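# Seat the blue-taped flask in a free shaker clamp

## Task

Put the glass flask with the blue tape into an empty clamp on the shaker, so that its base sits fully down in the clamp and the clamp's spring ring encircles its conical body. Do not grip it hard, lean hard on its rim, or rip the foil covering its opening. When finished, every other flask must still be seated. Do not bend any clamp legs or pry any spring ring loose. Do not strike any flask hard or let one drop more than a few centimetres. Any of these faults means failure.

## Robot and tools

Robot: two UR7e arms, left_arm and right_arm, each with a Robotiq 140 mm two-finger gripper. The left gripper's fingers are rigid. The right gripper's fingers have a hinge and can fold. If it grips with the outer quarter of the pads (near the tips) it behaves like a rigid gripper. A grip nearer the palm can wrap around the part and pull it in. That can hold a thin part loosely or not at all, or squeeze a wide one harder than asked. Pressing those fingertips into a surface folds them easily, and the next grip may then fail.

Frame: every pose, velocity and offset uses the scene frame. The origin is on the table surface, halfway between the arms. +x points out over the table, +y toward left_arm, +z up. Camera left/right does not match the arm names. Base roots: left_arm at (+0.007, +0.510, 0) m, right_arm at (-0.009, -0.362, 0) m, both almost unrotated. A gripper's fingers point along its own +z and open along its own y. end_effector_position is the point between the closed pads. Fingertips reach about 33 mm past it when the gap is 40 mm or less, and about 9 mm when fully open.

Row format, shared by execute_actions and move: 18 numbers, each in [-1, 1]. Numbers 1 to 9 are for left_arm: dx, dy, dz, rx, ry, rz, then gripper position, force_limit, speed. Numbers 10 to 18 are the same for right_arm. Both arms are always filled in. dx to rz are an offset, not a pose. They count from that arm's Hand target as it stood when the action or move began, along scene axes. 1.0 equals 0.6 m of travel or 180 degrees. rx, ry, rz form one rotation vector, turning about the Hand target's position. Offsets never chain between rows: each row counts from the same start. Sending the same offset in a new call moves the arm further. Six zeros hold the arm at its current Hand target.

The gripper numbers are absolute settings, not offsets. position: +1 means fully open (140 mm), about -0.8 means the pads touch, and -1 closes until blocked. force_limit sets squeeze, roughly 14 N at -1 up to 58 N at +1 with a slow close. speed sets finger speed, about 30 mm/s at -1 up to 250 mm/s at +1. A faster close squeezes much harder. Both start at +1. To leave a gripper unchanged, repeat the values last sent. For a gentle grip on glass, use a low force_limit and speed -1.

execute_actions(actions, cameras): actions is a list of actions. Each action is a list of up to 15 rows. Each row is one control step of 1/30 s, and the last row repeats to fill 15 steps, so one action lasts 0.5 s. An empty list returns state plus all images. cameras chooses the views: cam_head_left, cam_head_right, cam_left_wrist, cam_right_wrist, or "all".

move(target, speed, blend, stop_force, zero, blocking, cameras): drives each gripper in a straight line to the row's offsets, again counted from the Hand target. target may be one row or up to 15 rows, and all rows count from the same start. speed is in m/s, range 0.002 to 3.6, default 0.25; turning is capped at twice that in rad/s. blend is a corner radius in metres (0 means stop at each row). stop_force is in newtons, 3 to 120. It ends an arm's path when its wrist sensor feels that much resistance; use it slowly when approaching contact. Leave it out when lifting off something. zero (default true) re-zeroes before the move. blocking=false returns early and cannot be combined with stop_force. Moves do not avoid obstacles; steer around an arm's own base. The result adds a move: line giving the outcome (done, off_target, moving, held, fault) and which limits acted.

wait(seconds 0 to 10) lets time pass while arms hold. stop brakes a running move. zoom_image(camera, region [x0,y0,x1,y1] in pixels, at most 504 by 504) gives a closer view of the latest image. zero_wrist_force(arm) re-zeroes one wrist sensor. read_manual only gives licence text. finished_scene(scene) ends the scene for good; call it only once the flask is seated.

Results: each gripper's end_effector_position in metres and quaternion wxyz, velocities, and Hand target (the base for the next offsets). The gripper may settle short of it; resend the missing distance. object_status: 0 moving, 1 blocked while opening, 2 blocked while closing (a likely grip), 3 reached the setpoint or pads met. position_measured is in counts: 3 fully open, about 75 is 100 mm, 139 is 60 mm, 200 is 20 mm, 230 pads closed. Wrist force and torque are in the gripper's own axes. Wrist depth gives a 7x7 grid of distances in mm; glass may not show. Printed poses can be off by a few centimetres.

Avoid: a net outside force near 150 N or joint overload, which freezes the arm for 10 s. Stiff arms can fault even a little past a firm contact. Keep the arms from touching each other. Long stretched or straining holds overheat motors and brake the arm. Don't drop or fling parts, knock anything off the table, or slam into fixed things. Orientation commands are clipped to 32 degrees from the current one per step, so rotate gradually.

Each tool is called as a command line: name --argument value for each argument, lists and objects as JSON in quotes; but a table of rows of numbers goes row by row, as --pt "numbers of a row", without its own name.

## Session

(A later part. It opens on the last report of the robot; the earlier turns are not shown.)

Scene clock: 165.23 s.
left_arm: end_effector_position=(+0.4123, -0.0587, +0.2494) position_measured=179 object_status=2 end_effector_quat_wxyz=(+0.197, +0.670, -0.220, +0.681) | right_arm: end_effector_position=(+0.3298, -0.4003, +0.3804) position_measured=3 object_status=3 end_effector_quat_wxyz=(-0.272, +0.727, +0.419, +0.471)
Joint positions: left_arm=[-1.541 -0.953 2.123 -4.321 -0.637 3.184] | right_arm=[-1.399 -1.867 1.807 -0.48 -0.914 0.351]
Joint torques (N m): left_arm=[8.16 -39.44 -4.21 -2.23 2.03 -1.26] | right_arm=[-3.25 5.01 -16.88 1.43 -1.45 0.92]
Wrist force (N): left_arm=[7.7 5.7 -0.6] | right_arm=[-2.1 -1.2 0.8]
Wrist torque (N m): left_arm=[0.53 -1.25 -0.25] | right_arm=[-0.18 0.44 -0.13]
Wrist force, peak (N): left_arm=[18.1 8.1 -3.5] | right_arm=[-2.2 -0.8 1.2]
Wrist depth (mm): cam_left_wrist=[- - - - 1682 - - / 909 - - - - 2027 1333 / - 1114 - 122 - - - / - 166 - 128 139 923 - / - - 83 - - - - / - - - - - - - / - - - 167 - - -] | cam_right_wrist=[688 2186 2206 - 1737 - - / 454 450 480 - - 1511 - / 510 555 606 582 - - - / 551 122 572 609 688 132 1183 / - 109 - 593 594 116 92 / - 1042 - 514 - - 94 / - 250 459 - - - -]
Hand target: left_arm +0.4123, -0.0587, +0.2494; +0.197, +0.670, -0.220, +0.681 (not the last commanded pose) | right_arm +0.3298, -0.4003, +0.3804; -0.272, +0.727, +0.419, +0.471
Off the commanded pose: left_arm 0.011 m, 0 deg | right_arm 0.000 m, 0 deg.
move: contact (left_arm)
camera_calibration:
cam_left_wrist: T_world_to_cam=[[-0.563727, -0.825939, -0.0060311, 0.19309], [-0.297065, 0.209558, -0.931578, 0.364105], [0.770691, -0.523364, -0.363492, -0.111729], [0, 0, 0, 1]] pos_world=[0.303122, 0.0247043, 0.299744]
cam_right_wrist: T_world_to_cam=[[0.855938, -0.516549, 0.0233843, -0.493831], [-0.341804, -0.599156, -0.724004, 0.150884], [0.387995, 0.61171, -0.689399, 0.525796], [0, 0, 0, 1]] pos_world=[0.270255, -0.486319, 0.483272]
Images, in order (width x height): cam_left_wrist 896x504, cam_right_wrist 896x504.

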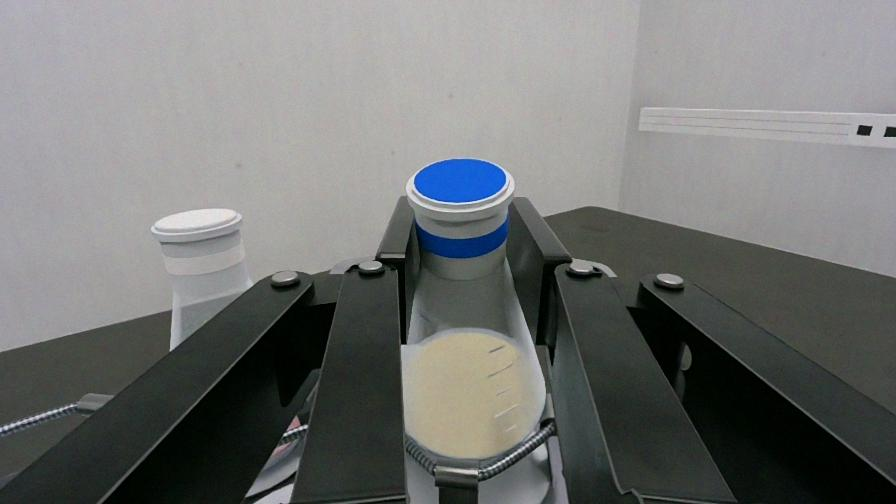

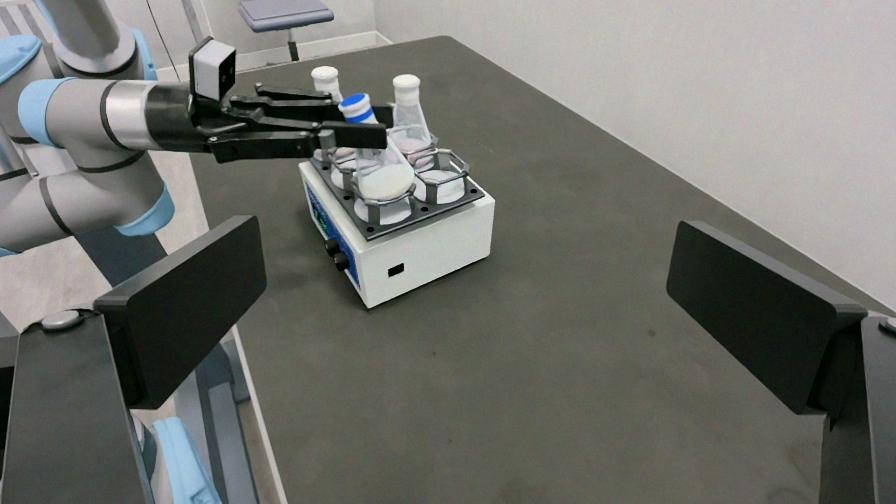

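move --pt "0 0 0.002 0 0 0 -1 -1 -1 0 0 0 0 0 0 1 1 1" --pt "-0.0024 0.0009 0.002 0 0 0 -1 -1 -1 0 0 0 0 0 0 1 1 1" --speed 0.03 --blend '[0.0005,0]'

move --target '[0,0,-0.04,0,0,0,-1,-1,-1,0,0,0,0,0,0,1,1,1]' --speed 0.01 --stop_force 25

move --target '[0,0,-0.04,0,0,0,-1,-1,-1,0,0,0,0,0,0,1,1,1]' --speed 0.01 --stop_force 36 --zero false --cameras '["cam_left_wrist","cam_right_wrist"]'

zoom_image --camera "cam_right_wrist" --region '[330, 80, 430, 230]'

zoom_image --camera "cam_left_wrist" --region '[380, 290, 580, 504]'

Scene clock: 168.63 s.
left_arm: end_effector_position=(+0.4109, -0.0581, +0.2506) position_measured=179 object_status=2 end_effector_quat_wxyz=(+0.197, +0.670, -0.220, +0.681) | right_arm: end_effector_position=(+0.3298, -0.4003, +0.3804) position_measured=3 object_status=3 end_effector_quat_wxyz=(-0.272, +0.727, +0.419, +0.471)
Joint positions: left_arm=[-1.545 -0.958 2.127 -4.32 -0.633 3.184] | right_arm=[-1.399 -1.867 1.807 -0.48 -0.914 0.351]
Joint torques (N m): left_arm=[-6.81 -40.06 -11.45 -2.45 -0.78 1.05] | right_arm=[-2.01 4.85 -16.55 1.37 -1.2 1.04]
Wrist force (N): left_arm=[3.9 3.5 0.9] | right_arm=[-2.0 -0.8 0.9]
Wrist torque (N m): left_arm=[0.59 -1.23 -0.09] | right_arm=[-0.10 0.40 -0.13]
Wrist force, peak (N): left_arm=[8.1 5.7 -0.5] | right_arm=[-2.3 -1.1 1.1]
Wrist depth (mm): cam_left_wrist=[- - - - 1898 - - / - - - - 1694 1636 1412 / - - - 122 - - - / - 169 - 127 113 - - / - - 83 - - - - / - - - 188 - - - / - - - 161 - - -] | cam_right_wrist=[690 2111 3309 2206 - - - / 456 451 459 1012 - 1183 1128 / 510 549 602 545 - - 1128 / 1677 122 579 590 - 133 1123 / - 108 596 - - 116 92 / - 541 - - - - 94 / - 248 456 - - - -]
Hand target: left_arm +0.4109, -0.0582, +0.2506; +0.197, +0.670, -0.220, +0.681 | right_arm +0.3298, -0.4003, +0.3804; -0.272, +0.727, +0.419, +0.471
Off the commanded pose: left_arm 0.000 m, 0 deg | right_arm 0.000 m, 0 deg.
move: done

Scene clock: 169.80 s.
left_arm: end_effector_position=(+0.4108, -0.0582, +0.2470) position_measured=179 object_status=2 end_effector_quat_wxyz=(+0.198, +0.670, -0.220, +0.681) | right_arm: end_effector_position=(+0.3298, -0.4003, +0.3804) position_measured=3 object_status=3 end_effector_quat_wxyz=(-0.272, +0.727, +0.419, +0.471)
Joint positions: left_arm=[-1.545 -0.948 2.126 -4.329 -0.633 3.184] | right_arm=[-1.399 -1.867 1.807 -0.48 -0.914 0.351]
Joint torques (N m): left_arm=[0.21 -36.15 0.49 -0.51 0.18 -0.08] | right_arm=[-2.68 4.65 -16.01 1.42 -1.06 1.07]
Wrist force (N): left_arm=[17.1 4.2 -2.8] | right_arm=[-1.9 -1.0 0.8]
Wrist torque (N m): left_arm=[0.55 -1.45 -0.16] | right_arm=[-0.13 0.39 -0.12]
Wrist force, peak (N): left_arm=[30.6 4.0 -5.8] | right_arm=[-2.4 -1.1 0.8]
Wrist depth (mm): cam_left_wrist=[- - - - - - 1262 / - - 1340 - - - 1520 / - - - 121 - - - / - 168 1282 128 138 763 - / - - 83 205 - - - / - - - 193 - - - / - - - 163 - - -] | cam_right_wrist=[686 2524 2605 - 1787 - 1060 / 455 457 481 - 1737 1243 - / 505 535 548 545 - - - / 890 122 556 614 - 133 - / - 109 - 608 - 116 92 / - 1302 - - 518 - 94 / - 305 - - - - -]
Hand target: left_arm +0.4108, -0.0582, +0.2470; +0.198, +0.670, -0.220, +0.681 (not the last commanded pose) | right_arm +0.3298, -0.4003, +0.3804; -0.272, +0.727, +0.419, +0.471
Off the commanded pose: left_arm 0.020 m, 0 deg | right_arm 0.000 m, 0 deg.
move: contact (left_arm)

Scene clock: 170.67 s.
left_arm: end_effector_position=(+0.4108, -0.0581, +0.2462) position_measured=179 object_status=2 end_effector_quat_wxyz=(+0.198, +0.670, -0.220, +0.681) | right_arm: end_effector_position=(+0.3298, -0.4003, +0.3804) position_measured=3 object_status=3 end_effector_quat_wxyz=(-0.272, +0.727, +0.419, +0.471)
Joint positions: left_arm=[-1.545 -0.946 2.126 -4.332 -0.633 3.184] | right_arm=[-1.399 -1.867 1.807 -0.48 -0.914 0.351]
Joint torques (N m): left_arm=[-0.55 -19.83 2.25 2.92 0.33 -0.55] | right_arm=[-2.5 5.23 -18.03 1.62 -1.23 0.95]
Wrist force (N): left_arm=[31.9 2.2 -14.8] | right_arm=[-1.8 -1.0 0.8]
Wrist torque (N m): left_arm=[0.56 -1.76 -0.21] | right_arm=[-0.14 0.36 -0.13]
Wrist force, peak (N): left_arm=[46.2 1.8 -19.2] | right_arm=[-2.1 -0.8 1.2]
Wrist depth (mm): cam_left_wrist=[927 1192 - - - - 1420 / - - - - - 1540 1455 / - 1140 - 122 - - - / - 168 - 127 112 - 1262 / - - 83 - - - - / - - - - - - - / - - - 170 - - -] | cam_right_wrist=[698 716 3265 2751 - 1309 - / 458 457 477 - - 1224 1118 / 511 541 549 565 - - 1230 / 549 122 554 582 - 132 1218 / - 109 - - - 116 92 / - 279 - - - - 94 / - 258 - - - - -]
Hand target: left_arm +0.4108, -0.0581, +0.2462; +0.198, +0.670, -0.220, +0.681 (not the last commanded pose) | right_arm +0.3298, -0.4003, +0.3804; -0.272, +0.727, +0.419, +0.471
Off the commanded pose: left_arm 0.023 m, 0 deg | right_arm 0.000 m, 0 deg.
move: contact (left_arm)
camera_calibration:
cam_left_wrist: T_world_to_cam=[[-0.563828, -0.825876, -0.00525278, 0.1926], [-0.297049, 0.208723, -0.931771, 0.36051], [0.770623, -0.523798, -0.36301, -0.11152], [0, 0, 0, 1]] pos_world=[0.301623, 0.0254032, 0.296441]
cam_right_wrist: T_world_to_cam=[[0.855938, -0.516549, 0.0233843, -0.493831], [-0.341804, -0.599156, -0.724004, 0.150884], [0.387995, 0.61171, -0.689399, 0.525796], [0, 0, 0, 1]] pos_world=[0.270255, -0.486319, 0.483272]
Images, in order (width x height): cam_left_wrist 896x504, cam_right_wrist 896x504.

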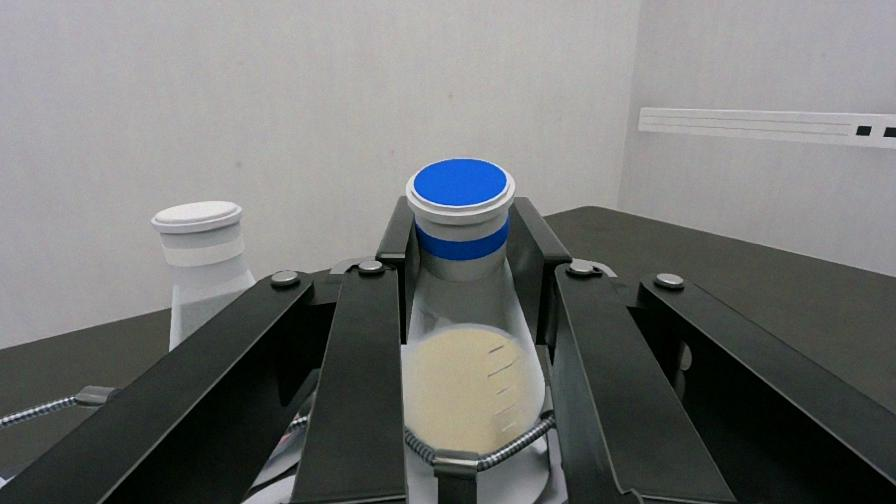

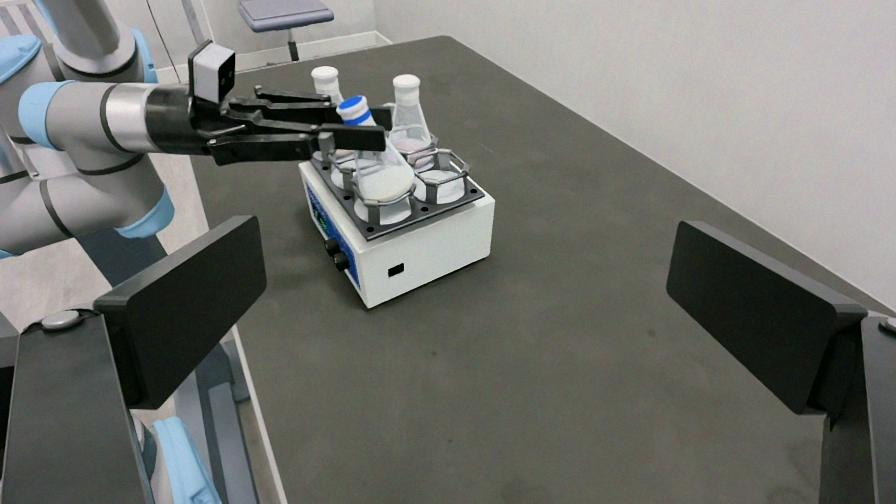

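Scaled by 3.360 from the camera's 896x504 image, which has a finer 1280x720 frame.

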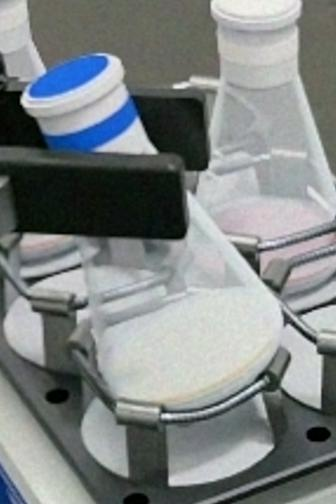

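Scaled by 2.355 from the camera's 896x504 image, which has a finer 1280x720 frame.

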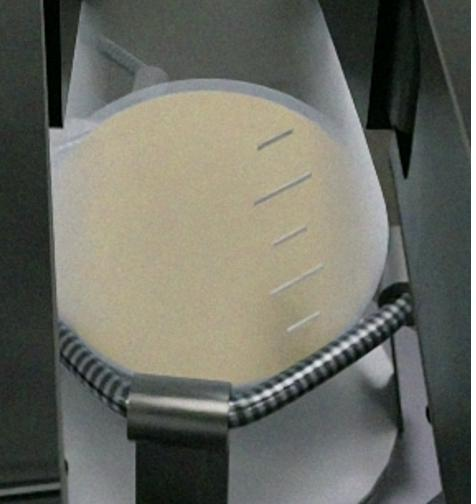

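move --target '[0,0,-0.04,0,0,0,-1,-1,-1,0,0,0,0,0,0,1,1,1]' --speed 0.01 --stop_force 46 --zero false --cameras '["cam_left_wrist","cam_right_wrist"]'

zoom_image --camera "cam_right_wrist" --region '[330, 80, 430, 230]'

zoom_image --camera "cam_left_wrist" --region '[380, 290, 580, 504]'

Scene clock: 172.77 s.
left_arm: end_effector_position=(+0.4108, -0.0581, +0.2457) position_measured=179 object_status=2 end_effector_quat_wxyz=(+0.198, +0.670, -0.220, +0.681) | right_arm: end_effector_position=(+0.3298, -0.4003, +0.3804) position_measured=3 object_status=3 end_effector_quat_wxyz=(-0.272, +0.727, +0.419, +0.471)
Joint positions: left_arm=[-1.545 -0.945 2.126 -4.334 -0.633 3.184] | right_arm=[-1.399 -1.867 1.807 -0.48 -0.914 0.351]
Joint torques (N m): left_arm=[-0.36 -18.37 -3.53 4.86 0.3 -0.64] | right_arm=[-1.33 4.73 -17.38 1.28 -1.22 0.91]
Wrist force (N): left_arm=[38.2 1.9 -20.3] | right_arm=[-2.1 -0.8 1.1]
Wrist torque (N m): left_arm=[0.60 -1.94 -0.22] | right_arm=[-0.09 0.43 -0.12]
Wrist force, peak (N): left_arm=[51.0 2.5 -23.6] | right_arm=[-2.3 -1.0 0.9]
Wrist depth (mm): cam_left_wrist=[- - 1140 - 1694 - - / - 1036 - 1455 1783 - 1446 / 1040 1054 - 127 1853 - 1446 / - 168 113 129 113 - 1340 / - - 83 - - - - / - - - 187 - - - / - - - 170 - - -] | cam_right_wrist=[675 751 2551 - 1580 - - / 459 454 482 - - - - / 512 539 532 555 - - 1139 / 527 122 589 612 731 133 1189 / - 109 615 589 - 116 92 / - 1079 - - - - 94 / - 262 - 459 433 - -]
Hand target: left_arm +0.4108, -0.0581, +0.2457; +0.198, +0.670, -0.220, +0.681 (not the last commanded pose) | right_arm +0.3298, -0.4003, +0.3804; -0.272, +0.727, +0.419, +0.471
Off the commanded pose: left_arm 0.024 m, 0 deg | right_arm 0.000 m, 0 deg.
move: contact (left_arm)
camera_calibration:
cam_left_wrist: T_world_to_cam=[[-0.563821, -0.825882, -0.00499299, 0.192601], [-0.297028, 0.208412, -0.931847, 0.360047], [0.770636, -0.523912, -0.362817, -0.111708], [0, 0, 0, 1]] pos_world=[0.301623, 0.0255027, 0.29594]
cam_right_wrist: T_world_to_cam=[[0.855938, -0.516549, 0.0233843, -0.493831], [-0.341804, -0.599156, -0.724004, 0.150884], [0.387995, 0.61171, -0.689399, 0.525796], [0, 0, 0, 1]] pos_world=[0.270255, -0.486319, 0.483272]
Images, in order (width x height): cam_left_wrist 896x504, cam_right_wrist 896x504.

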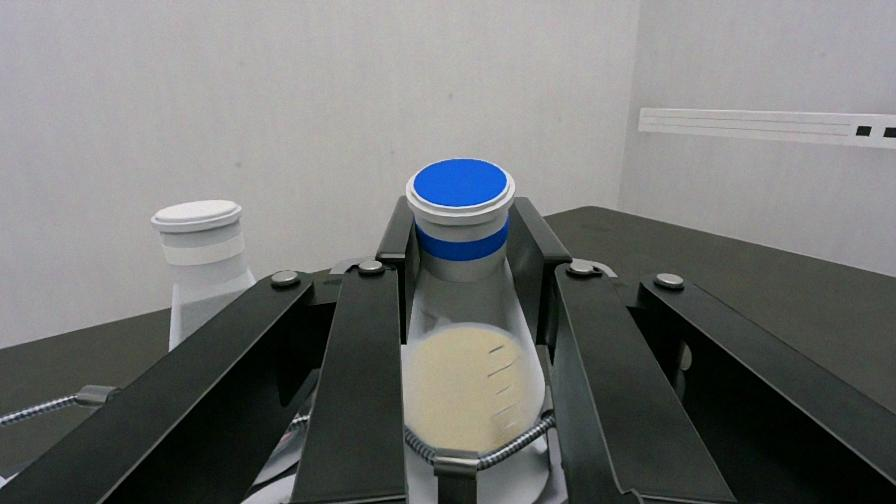

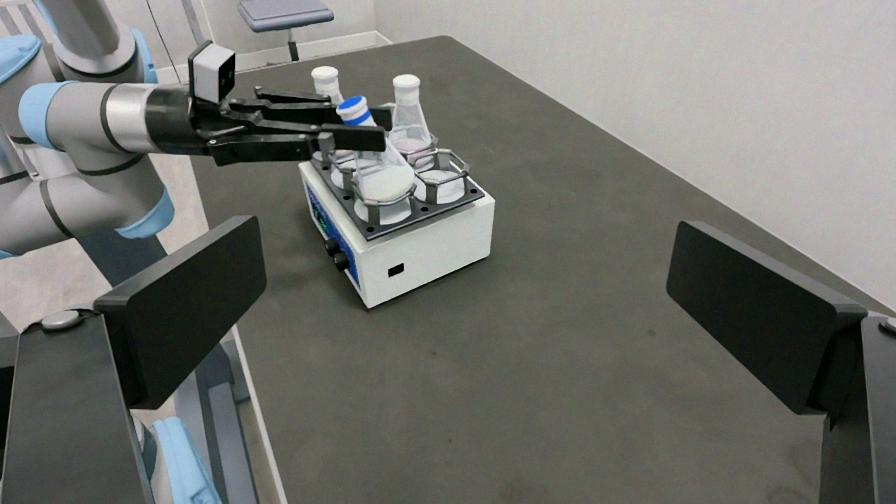

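Scaled by 3.360 from the camera's 896x504 image, which has a finer 1280x720 frame.

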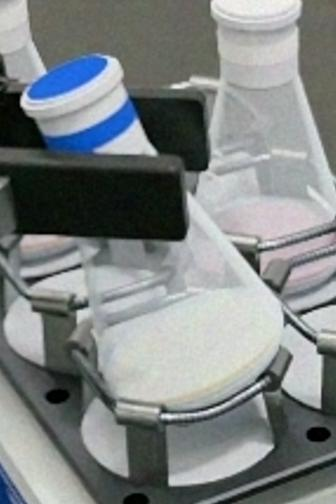

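Scaled by 2.355 from the camera's 896x504 image, which has a finer 1280x720 frame.

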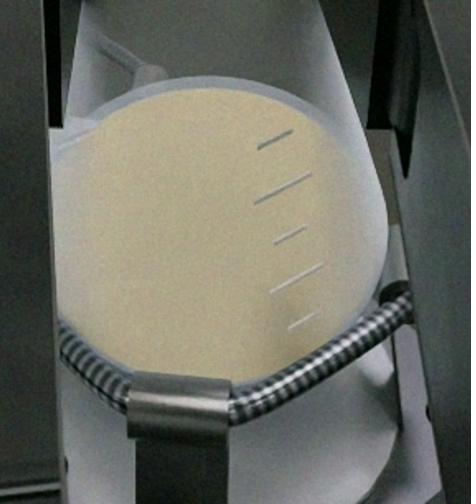

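move --target '[0,0,0.005,0,0,0,-1,-1,-1,0,0,0,0,0,0,1,1,1]' --speed 0.03

move --target '[-0.0123,0.0086,0,0,0,0,-1,-1,-1,0,0,0,0,0,0,1,1,1]' --speed 0.015 --stop_force 10 --cameras '["cam_left_wrist","cam_right_wrist"]'

zoom_image --camera "cam_right_wrist" --region '[330, 80, 430, 230]'

zoom_image --camera "cam_left_wrist" --region '[380, 290, 580, 504]'

Scene clock: 179.27 s.
left_arm: end_effector_position=(+0.4108, -0.0581, +0.2487) position_measured=179 object_status=2 end_effector_quat_wxyz=(+0.198, +0.670, -0.220, +0.681) | right_arm: end_effector_position=(+0.3298, -0.4003, +0.3804) position_measured=3 object_status=3 end_effector_quat_wxyz=(-0.272, +0.727, +0.419, +0.471)
Joint positions: left_arm=[-1.545 -0.952 2.126 -4.326 -0.633 3.184] | right_arm=[-1.399 -1.867 1.807 -0.48 -0.914 0.351]
Joint torques (N m): left_arm=[-0.34 -33.3 -2.54 -1.78 0.33 -0.11] | right_arm=[-2.06 4.26 -17.51 1.38 -1.13 1.04]
Wrist force (N): left_arm=[7.1 2.0 0.2] | right_arm=[-1.9 -0.9 0.8]
Wrist torque (N m): left_arm=[-0.01 -1.59 -0.18] | right_arm=[-0.12 0.38 -0.13]
Wrist force, peak (N): left_arm=[38.4 1.8 -20.3] | right_arm=[-2.3 -1.2 0.9]
Wrist depth (mm): cam_left_wrist=[- 1093 - 1395 - - - / - 1014 - - - 1670 1464 / - - - 122 1898 - - / - 168 - 128 113 - - / - - 83 - - - - / - - - - - - - / - - - 172 - - -] | cam_right_wrist=[692 785 2267 2310 - 1521 - / 458 457 454 - - 1415 - / 500 543 562 560 - 827 - / 900 122 590 590 708 132 1269 / - 109 - - - 116 92 / - 275 - - - - 94 / - 253 - - - - -]
Hand target: left_arm +0.4108, -0.0581, +0.2487; +0.198, +0.670, -0.220, +0.681 | right_arm +0.3298, -0.4003, +0.3804; -0.272, +0.727, +0.419, +0.471
Off the commanded pose: left_arm 0.000 m, 0 deg | right_arm 0.000 m, 0 deg.
move: done

Scene clock: 180.97 s.
left_arm: end_effector_position=(+0.4034, -0.0529, +0.2487) position_measured=179 object_status=2 end_effector_quat_wxyz=(+0.198, +0.670, -0.220, +0.681) | right_arm: end_effector_position=(+0.3298, -0.4003, +0.3804) position_measured=3 object_status=3 end_effector_quat_wxyz=(-0.272, +0.727, +0.419, +0.471)
Joint positions: left_arm=[-1.563 -0.961 2.148 -4.34 -0.615 3.185] | right_arm=[-1.399 -1.867 1.807 -0.48 -0.914 0.351]
Joint torques (N m): left_arm=[12.49 -28.84 -14.78 -0.54 -1.44 1.21] | right_arm=[-1.79 4.69 -17.31 1.15 -1.12 1.03]
Wrist force (N): left_arm=[5.6 1.4 1.4] | right_arm=[-2.0 -1.2 0.9]
Wrist torque (N m): left_arm=[-0.01 -1.52 -0.16] | right_arm=[-0.17 0.39 -0.12]
Wrist force, peak (N): left_arm=[9.4 2.9 -0.1] | right_arm=[-2.2 -1.0 1.0]
Wrist depth (mm): cam_left_wrist=[- - 1268 1550 1647 1614 1333 / - - 1403 1310 - - 1464 / - - - 124 1744 1928 - / - 176 - 125 113 - - / - - 83 203 - - 590 / - - - 193 - - - / - - - 170 - - -] | cam_right_wrist=[686 2058 2782 2847 1399 - 1093 / 455 453 465 - - - - / 507 539 609 553 - - - / 910 127 644 568 720 132 - / - 109 543 584 593 123 92 / - 279 - - - - 95 / - 250 - - - 461 -]
Hand target: left_arm +0.4035, -0.0529, +0.2487; +0.198, +0.670, -0.220, +0.681 | right_arm +0.3298, -0.4003, +0.3804; -0.272, +0.727, +0.419, +0.471
Off the commanded pose: left_arm 0.000 m, 0 deg | right_arm 0.000 m, 0 deg.
move: done
camera_calibration:
cam_left_wrist: T_world_to_cam=[[-0.563797, -0.825899, -0.00491416, 0.192682], [-0.297076, 0.208342, -0.931847, 0.359627], [0.770636, -0.523913, -0.362817, -0.102322], [0, 0, 0, 1]] pos_world=[0.294322, 0.0306026, 0.29894]
cam_right_wrist: T_world_to_cam=[[0.855938, -0.516549, 0.0233843, -0.493831], [-0.341804, -0.599156, -0.724004, 0.150884], [0.387995, 0.61171, -0.689399, 0.525796], [0, 0, 0, 1]] pos_world=[0.270255, -0.486319, 0.483272]
Images, in order (width x height): cam_left_wrist 896x504, cam_right_wrist 896x504.

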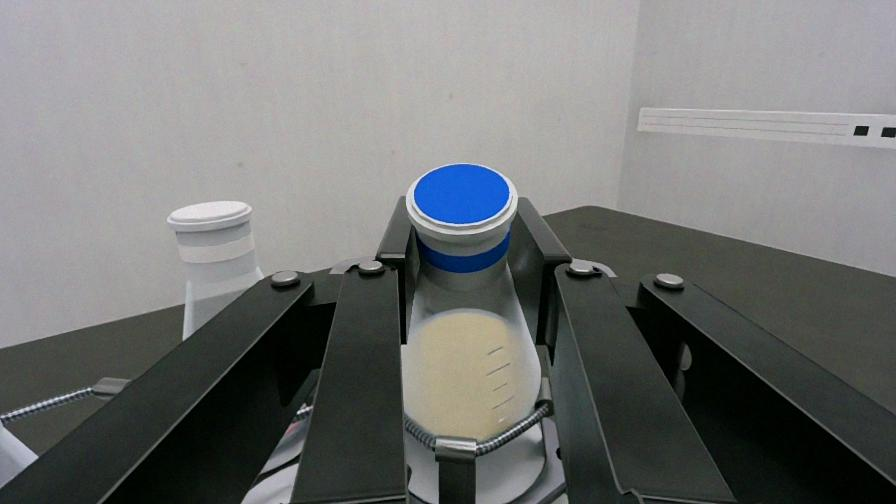

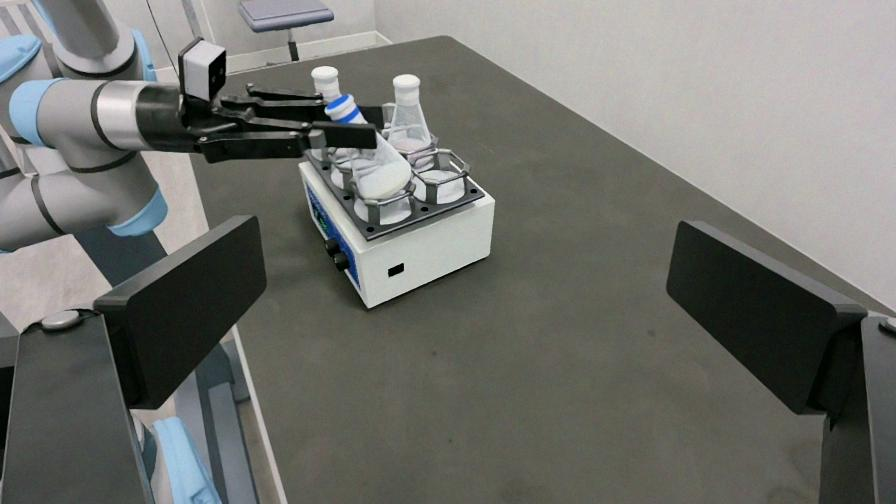

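Scaled by 3.360 from the camera's 896x504 image, which has a finer 1280x720 frame.

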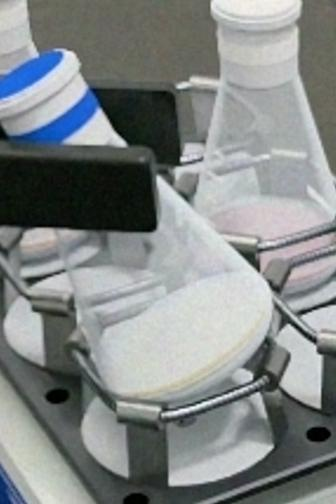

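Scaled by 2.355 from the camera's 896x504 image, which has a finer 1280x720 frame.

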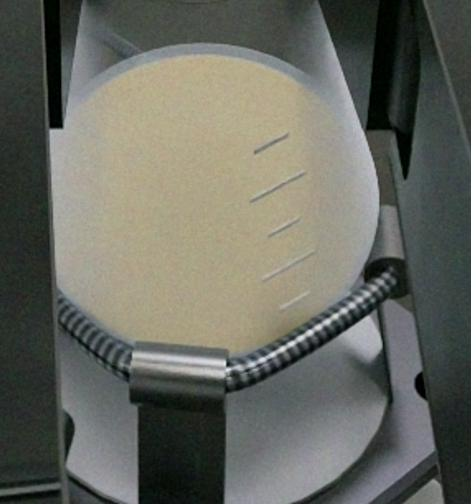

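move --target '[0.0102,-0.0072,0,0.016,0.0228,0,-1,-1,-1,0,0,0,0,0,0,1,1,1]' --speed 0.03 --cameras '["cam_right_wrist","cam_left_wrist"]'

zoom_image --camera "cam_right_wrist" --region '[330, 80, 430, 230]'

zoom_image --camera "cam_left_wrist" --region '[300, 150, 620, 504]'

Scene clock: 187.90 s.
left_arm: end_effector_position=(+0.4096, -0.0572, +0.2487) position_measured=179 object_status=2 end_effector_quat_wxyz=(+0.189, +0.699, -0.229, +0.651) | right_arm: end_effector_position=(+0.3298, -0.4003, +0.3804) position_measured=3 object_status=3 end_effector_quat_wxyz=(-0.272, +0.727, +0.419, +0.471)
Joint positions: left_arm=[-1.546 -1.042 2.169 -4.132 -0.637 3.067] | right_arm=[-1.399 -1.867 1.807 -0.48 -0.914 0.351]
Joint torques (N m): left_arm=[0.94 -26.3 -8.01 -2.46 2.62 1.49] | right_arm=[-1.98 4.52 -17.96 1.31 -1.38 0.97]
Wrist force (N): left_arm=[12.3 4.3 -1.3] | right_arm=[-1.9 -1.1 0.8]
Wrist torque (N m): left_arm=[-0.02 -1.60 -0.25] | right_arm=[-0.17 0.38 -0.13]
Wrist force, peak (N): left_arm=[13.3 4.1 -1.2] | right_arm=[-2.3 -0.9 1.1]
Wrist depth (mm): cam_left_wrist=[- - 1198 - 1614 - - / - - 1163 - - - 1340 / - 1242 1348 124 - - 1560 / 1064 171 - 122 139 686 - / - - 83 207 - - - / - - - 191 - - - / - - - 172 - - -] | cam_right_wrist=[662 2075 3139 - 1677 - 1134 / 441 446 459 - - 1275 1172 / 502 573 602 572 - 1560 1212 / 1800 127 580 575 - 133 - / - 109 - - - 116 92 / - 1038 - 502 502 - 94 / - 261 452 455 - 448 -]
Hand target: left_arm +0.4096, -0.0572, +0.2487; +0.189, +0.699, -0.229, +0.651 | right_arm +0.3298, -0.4003, +0.3804; -0.272, +0.727, +0.419, +0.471
Off the commanded pose: left_arm 0.000 m, 0 deg | right_arm 0.000 m, 0 deg.
move: done
camera_calibration:
cam_left_wrist: T_world_to_cam=[[-0.564143, -0.825656, -0.0059478, 0.193106], [-0.36262, 0.254225, -0.896591, 0.383149], [0.741788, -0.503649, -0.442819, -0.0763727], [0, 0, 0, 1]] pos_world=[0.304529, 0.0235678, 0.310857]
cam_right_wrist: T_world_to_cam=[[0.855938, -0.516549, 0.0233843, -0.493831], [-0.341804, -0.599156, -0.724004, 0.150884], [0.387995, 0.61171, -0.689399, 0.525796], [0, 0, 0, 1]] pos_world=[0.270255, -0.486319, 0.483272]
Images, in order (width x height): cam_left_wrist 896x504, cam_right_wrist 896x504.

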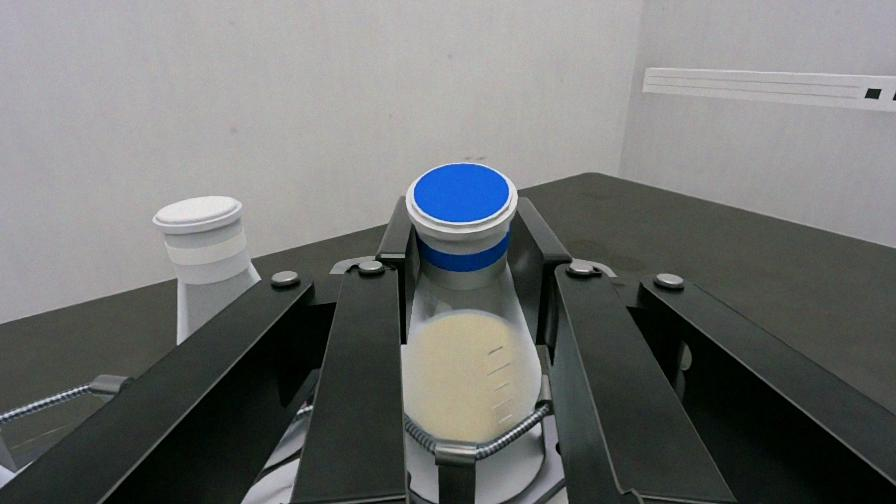

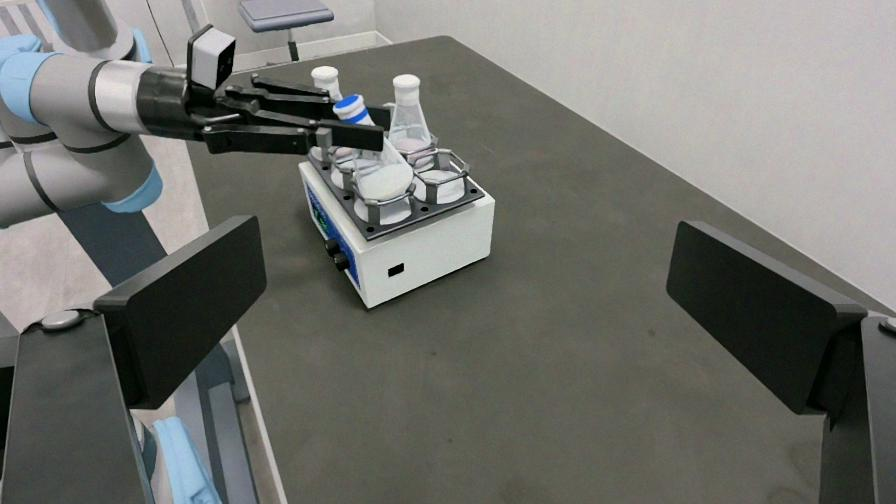

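Scaled by 3.360 from the camera's 896x504 image, which has a finer 1280x720 frame.

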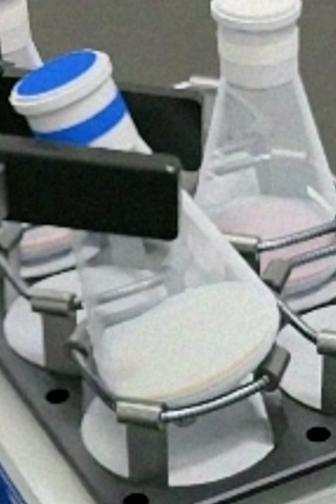

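Scaled by 1.424 from the camera's 896x504 image, which has a finer 1280x720 frame.

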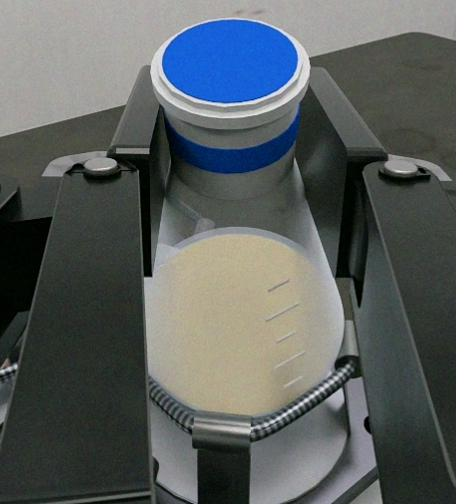

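zoom_image --camera "cam_right_wrist" --region '[345, 140, 425, 230]'

zoom_image --camera "cam_left_wrist" --region '[380, 370, 580, 504]'

Scaled by 5.600 from the camera's 896x504 image, which has a finer 1280x720 frame.

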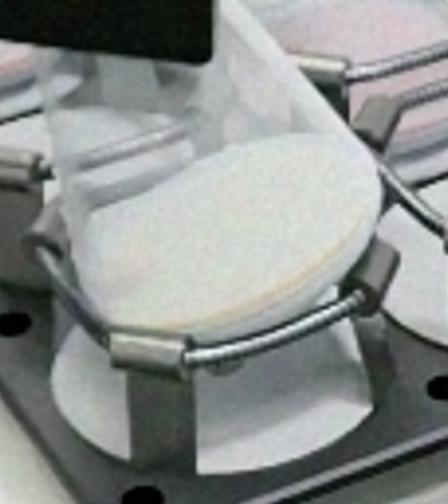

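Scaled by 2.520 from the camera's 896x504 image, which has a finer 1280x720 frame.

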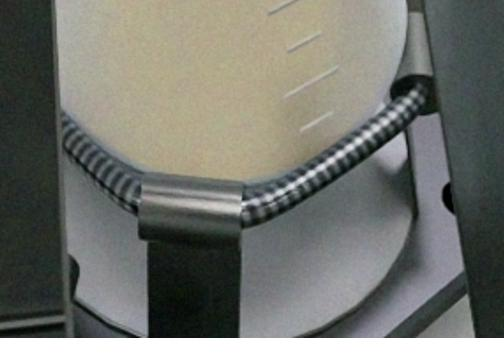

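move --target '[0,0,-0.06,0,0,0,-1,-1,-1,0,0,0,0,0,0,1,1,1]' --speed 0.01 --stop_force 15 --cameras '["cam_right_wrist","cam_left_wrist"]'

zoom_image --camera "cam_right_wrist" --region '[330, 80, 430, 230]'

zoom_image --camera "cam_left_wrist" --region '[300, 150, 620, 504]'

Scene clock: 191.47 s.
left_arm: end_effector_position=(+0.4096, -0.0572, +0.2472) position_measured=179 object_status=2 end_effector_quat_wxyz=(+0.189, +0.698, -0.229, +0.651) | right_arm: end_effector_position=(+0.3298, -0.4003, +0.3804) position_measured=3 object_status=3 end_effector_quat_wxyz=(-0.272, +0.727, +0.419, +0.471)
Joint positions: left_arm=[-1.546 -1.038 2.169 -4.136 -0.637 3.067] | right_arm=[-1.399 -1.867 1.807 -0.48 -0.914 0.351]
Joint torques (N m): left_arm=[-10.28 -33.99 -1.14 -0.97 -1.13 -0.23] | right_arm=[-1.28 5.23 -18.1 1.45 -1.11 1.05]
Wrist force (N): left_arm=[18.2 2.7 -3.5] | right_arm=[-1.8 -1.0 0.8]
Wrist torque (N m): left_arm=[0.01 -1.76 -0.26] | right_arm=[-0.13 0.37 -0.13]
Wrist force, peak (N): left_arm=[30.3 2.4 -7.5] | right_arm=[-2.3 -1.1 1.0]
Wrist depth (mm): cam_left_wrist=[- 992 - 1492 - 1614 - / 972 1216 - - 1853 1520 1403 / 1009 1124 1387 123 1993 - - / 1022 171 1275 121 113 668 788 / 534 - 83 - - - 469 / - - - 188 - - - / - - - 175 - - -] | cam_right_wrist=[658 465 3309 2551 1724 - - / 446 443 461 - 1737 1391 - / 505 568 605 549 - 1324 1256 / 1774 127 662 596 - 133 1155 / - 109 - - 594 116 92 / - 1118 - - - - 94 / - 252 475 - 445 - -]
Hand target: left_arm +0.4096, -0.0572, +0.2473; +0.189, +0.698, -0.229, +0.651 (not the last commanded pose) | right_arm +0.3298, -0.4003, +0.3804; -0.272, +0.727, +0.419, +0.471
Off the commanded pose: left_arm 0.035 m, 0 deg | right_arm 0.000 m, 0 deg.
move: contact (left_arm)
camera_calibration:
cam_left_wrist: T_world_to_cam=[[-0.564195, -0.825621, -0.00588807, 0.192954], [-0.36255, 0.254146, -0.896643, 0.381789], [0.741783, -0.503746, -0.442716, -0.0770415], [0, 0, 0, 1]] pos_world=[0.304429, 0.0234678, 0.309357]
cam_right_wrist: T_world_to_cam=[[0.855938, -0.516549, 0.0233843, -0.493831], [-0.341804, -0.599156, -0.724004, 0.150884], [0.387995, 0.61171, -0.689399, 0.525796], [0, 0, 0, 1]] pos_world=[0.270255, -0.486319, 0.483272]
Images, in order (width x height): cam_left_wrist 896x504, cam_right_wrist 896x504.

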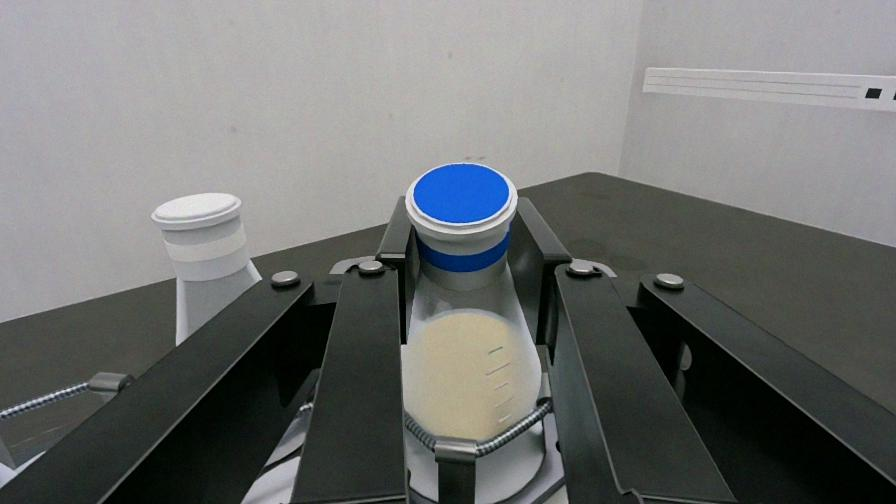

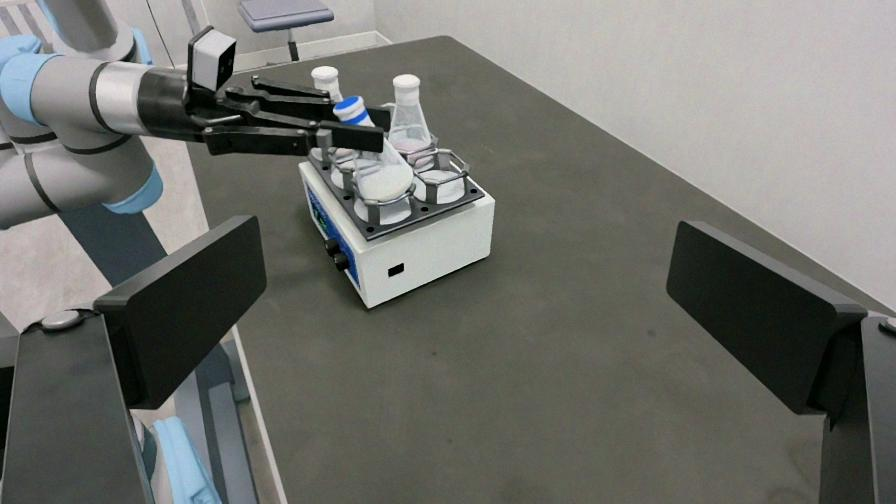

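Scaled by 3.360 from the camera's 896x504 image, which has a finer 1280x720 frame.

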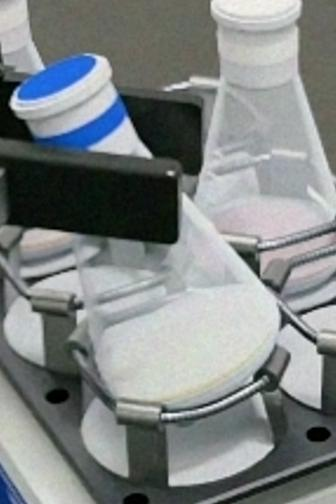

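Scaled by 1.424 from the camera's 896x504 image, which has a finer 1280x720 frame.

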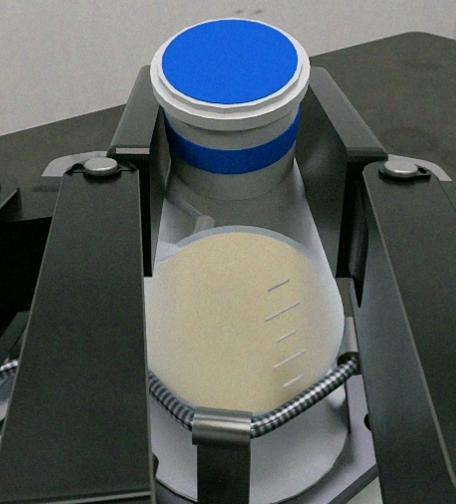

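move --target '[0,0,-0.06,0,0,0,-1,-1,-1,0,0,0,0,0,0,1,1,1]' --speed 0.01 --stop_force 32 --zero false

move --target '[0,0,-0.06,0,0,0,-1,-1,-1,0,0,0,0,0,0,1,1,1]' --speed 0.01 --stop_force 43 --zero false --cameras '["cam_right_wrist","cam_left_wrist"]'

zoom_image --camera "cam_right_wrist" --region '[330, 80, 430, 230]'

zoom_image --camera "cam_left_wrist" --region '[300, 150, 620, 504]'

Scene clock: 193.97 s.
left_arm: end_effector_position=(+0.4095, -0.0573, +0.2448) position_measured=179 object_status=2 end_effector_quat_wxyz=(+0.189, +0.698, -0.229, +0.651) | right_arm: end_effector_position=(+0.3298, -0.4003, +0.3804) position_measured=3 object_status=3 end_effector_quat_wxyz=(-0.272, +0.727, +0.419, +0.471)
Joint positions: left_arm=[-1.546 -1.031 2.169 -4.143 -0.637 3.067] | right_arm=[-1.399 -1.867 1.807 -0.48 -0.914 0.351]
Joint torques (N m): left_arm=[-4.11 -17.6 0.22 3.71 0.63 -0.54] | right_arm=[-1.77 4.84 -16.7 1.44 -1.11 1.13]
Wrist force (N): left_arm=[38.3 6.8 -17.4] | right_arm=[-1.8 -1.2 0.8]
Wrist torque (N m): left_arm=[0.01 -2.15 -0.20] | right_arm=[-0.19 0.37 -0.13]
Wrist force, peak (N): left_arm=[50.2 7.0 -22.2] | right_arm=[-2.3 -1.0 1.1]
Wrist depth (mm): cam_left_wrist=[- - 1192 - - 1530 1520 / - - 1289 1614 - 1659 - / - 1163 1119 127 - 1811 - / 960 172 668 122 139 646 629 / - - 83 - - - - / - - - 189 - - - / - - - 179 - - -] | cam_right_wrist=[660 763 2661 - 1560 - 1024 / 446 445 475 - 1666 1475 - / 506 571 470 568 - 1493 1155 / 1749 122 644 599 - 132 704 / - 109 - - - 116 92 / - 968 - - - - 94 / - 251 - - 466 - -]
Hand target: left_arm +0.4095, -0.0573, +0.2448; +0.189, +0.698, -0.229, +0.651 (not the last commanded pose) | right_arm +0.3298, -0.4003, +0.3804; -0.272, +0.727, +0.419, +0.471
Off the commanded pose: left_arm 0.034 m, 0 deg | right_arm 0.000 m, 0 deg.
move: contact (left_arm)

Scene clock: 194.83 s.
left_arm: end_effector_position=(+0.4095, -0.0572, +0.2442) position_measured=179 object_status=2 end_effector_quat_wxyz=(+0.189, +0.698, -0.229, +0.651) | right_arm: end_effector_position=(+0.3298, -0.4003, +0.3804) position_measured=3 object_status=3 end_effector_quat_wxyz=(-0.272, +0.727, +0.419, +0.471)
Joint positions: left_arm=[-1.546 -1.029 2.169 -4.146 -0.637 3.067] | right_arm=[-1.399 -1.867 1.807 -0.48 -0.914 0.351]
Joint torques (N m): left_arm=[-1.55 -16.3 5.24 4.07 1 -0.73] | right_arm=[-1.17 4.53 -17.75 1.4 -0.96 0.96]
Wrist force (N): left_arm=[39.7 5.1 -25.4] | right_arm=[-1.9 -0.8 0.7]
Wrist torque (N m): left_arm=[-0.06 -2.25 -0.40] | right_arm=[-0.10 0.38 -0.12]
Wrist force, peak (N): left_arm=[56.3 7.4 -30.3] | right_arm=[-2.3 -0.9 0.7]
Wrist depth (mm): cam_left_wrist=[- - - 1520 1944 1839 1379 / 1050 1045 - - - - 1363 / - 175 1348 127 - - - / - 172 - 124 140 676 704 / - - 83 209 - - 495 / - - - - - - - / - - - 174 - - -] | cam_right_wrist=[660 2246 1991 - - - 1046 / 444 446 484 - - 1399 - / 505 571 553 571 - 1570 - / 1700 122 - 614 - 132 - / - 109 - - - 116 92 / - 276 - - 532 - 94 / - 252 475 - - - -]
Hand target: left_arm +0.4095, -0.0572, +0.2442; +0.189, +0.698, -0.229, +0.651 (not the last commanded pose) | right_arm +0.3298, -0.4003, +0.3804; -0.272, +0.727, +0.419, +0.471
Off the commanded pose: left_arm 0.035 m, 0 deg | right_arm 0.000 m, 0 deg.
move: contact (left_arm)
camera_calibration:
cam_left_wrist: T_world_to_cam=[[-0.564207, -0.825617, -0.00515008, 0.192795], [-0.362579, 0.253373, -0.896849, 0.378983], [0.741759, -0.504141, -0.442306, -0.0785182], [0, 0, 0, 1]] pos_world=[0.304429, 0.0235669, 0.306154]
cam_right_wrist: T_world_to_cam=[[0.855938, -0.516549, 0.0233843, -0.493831], [-0.341804, -0.599156, -0.724004, 0.150884], [0.387995, 0.61171, -0.689399, 0.525796], [0, 0, 0, 1]] pos_world=[0.270255, -0.486319, 0.483272]
Images, in order (width x height): cam_left_wrist 896x504, cam_right_wrist 896x504.

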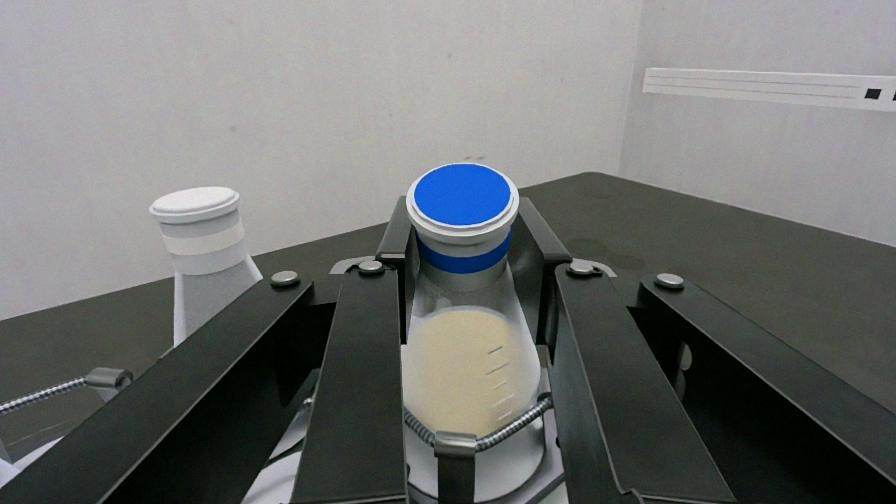

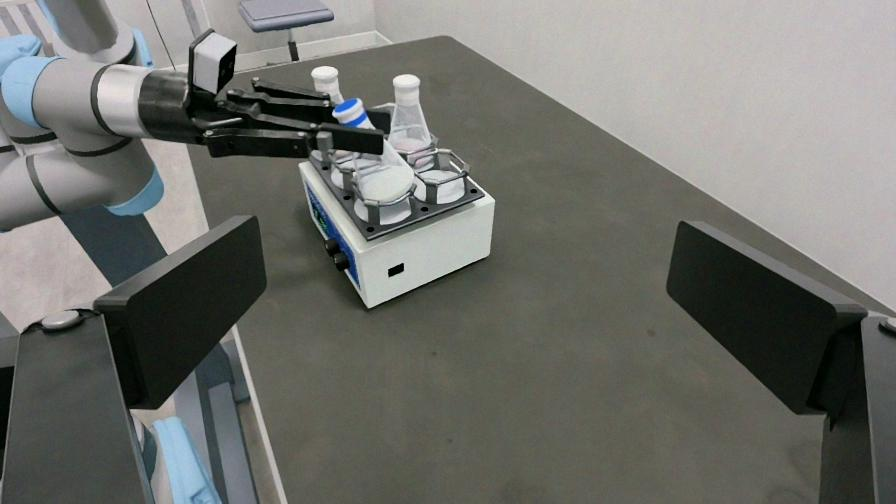

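Scaled by 3.360 from the camera's 896x504 image, which has a finer 1280x720 frame.

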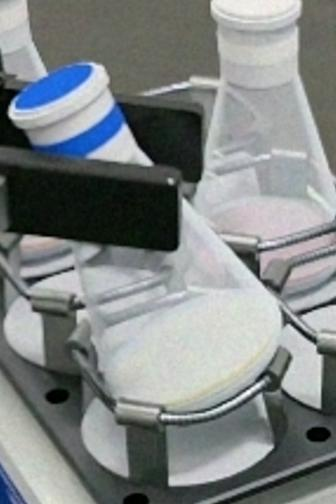

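Scaled by 1.424 from the camera's 896x504 image, which has a finer 1280x720 frame.

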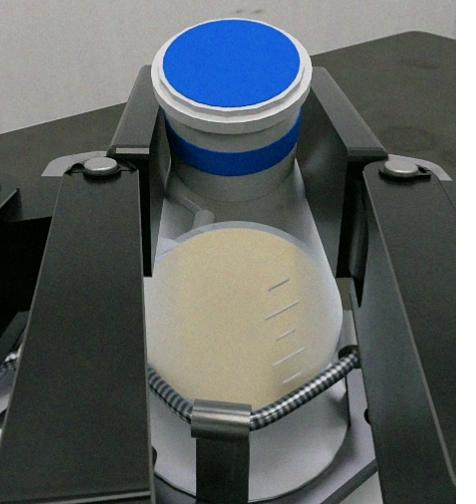

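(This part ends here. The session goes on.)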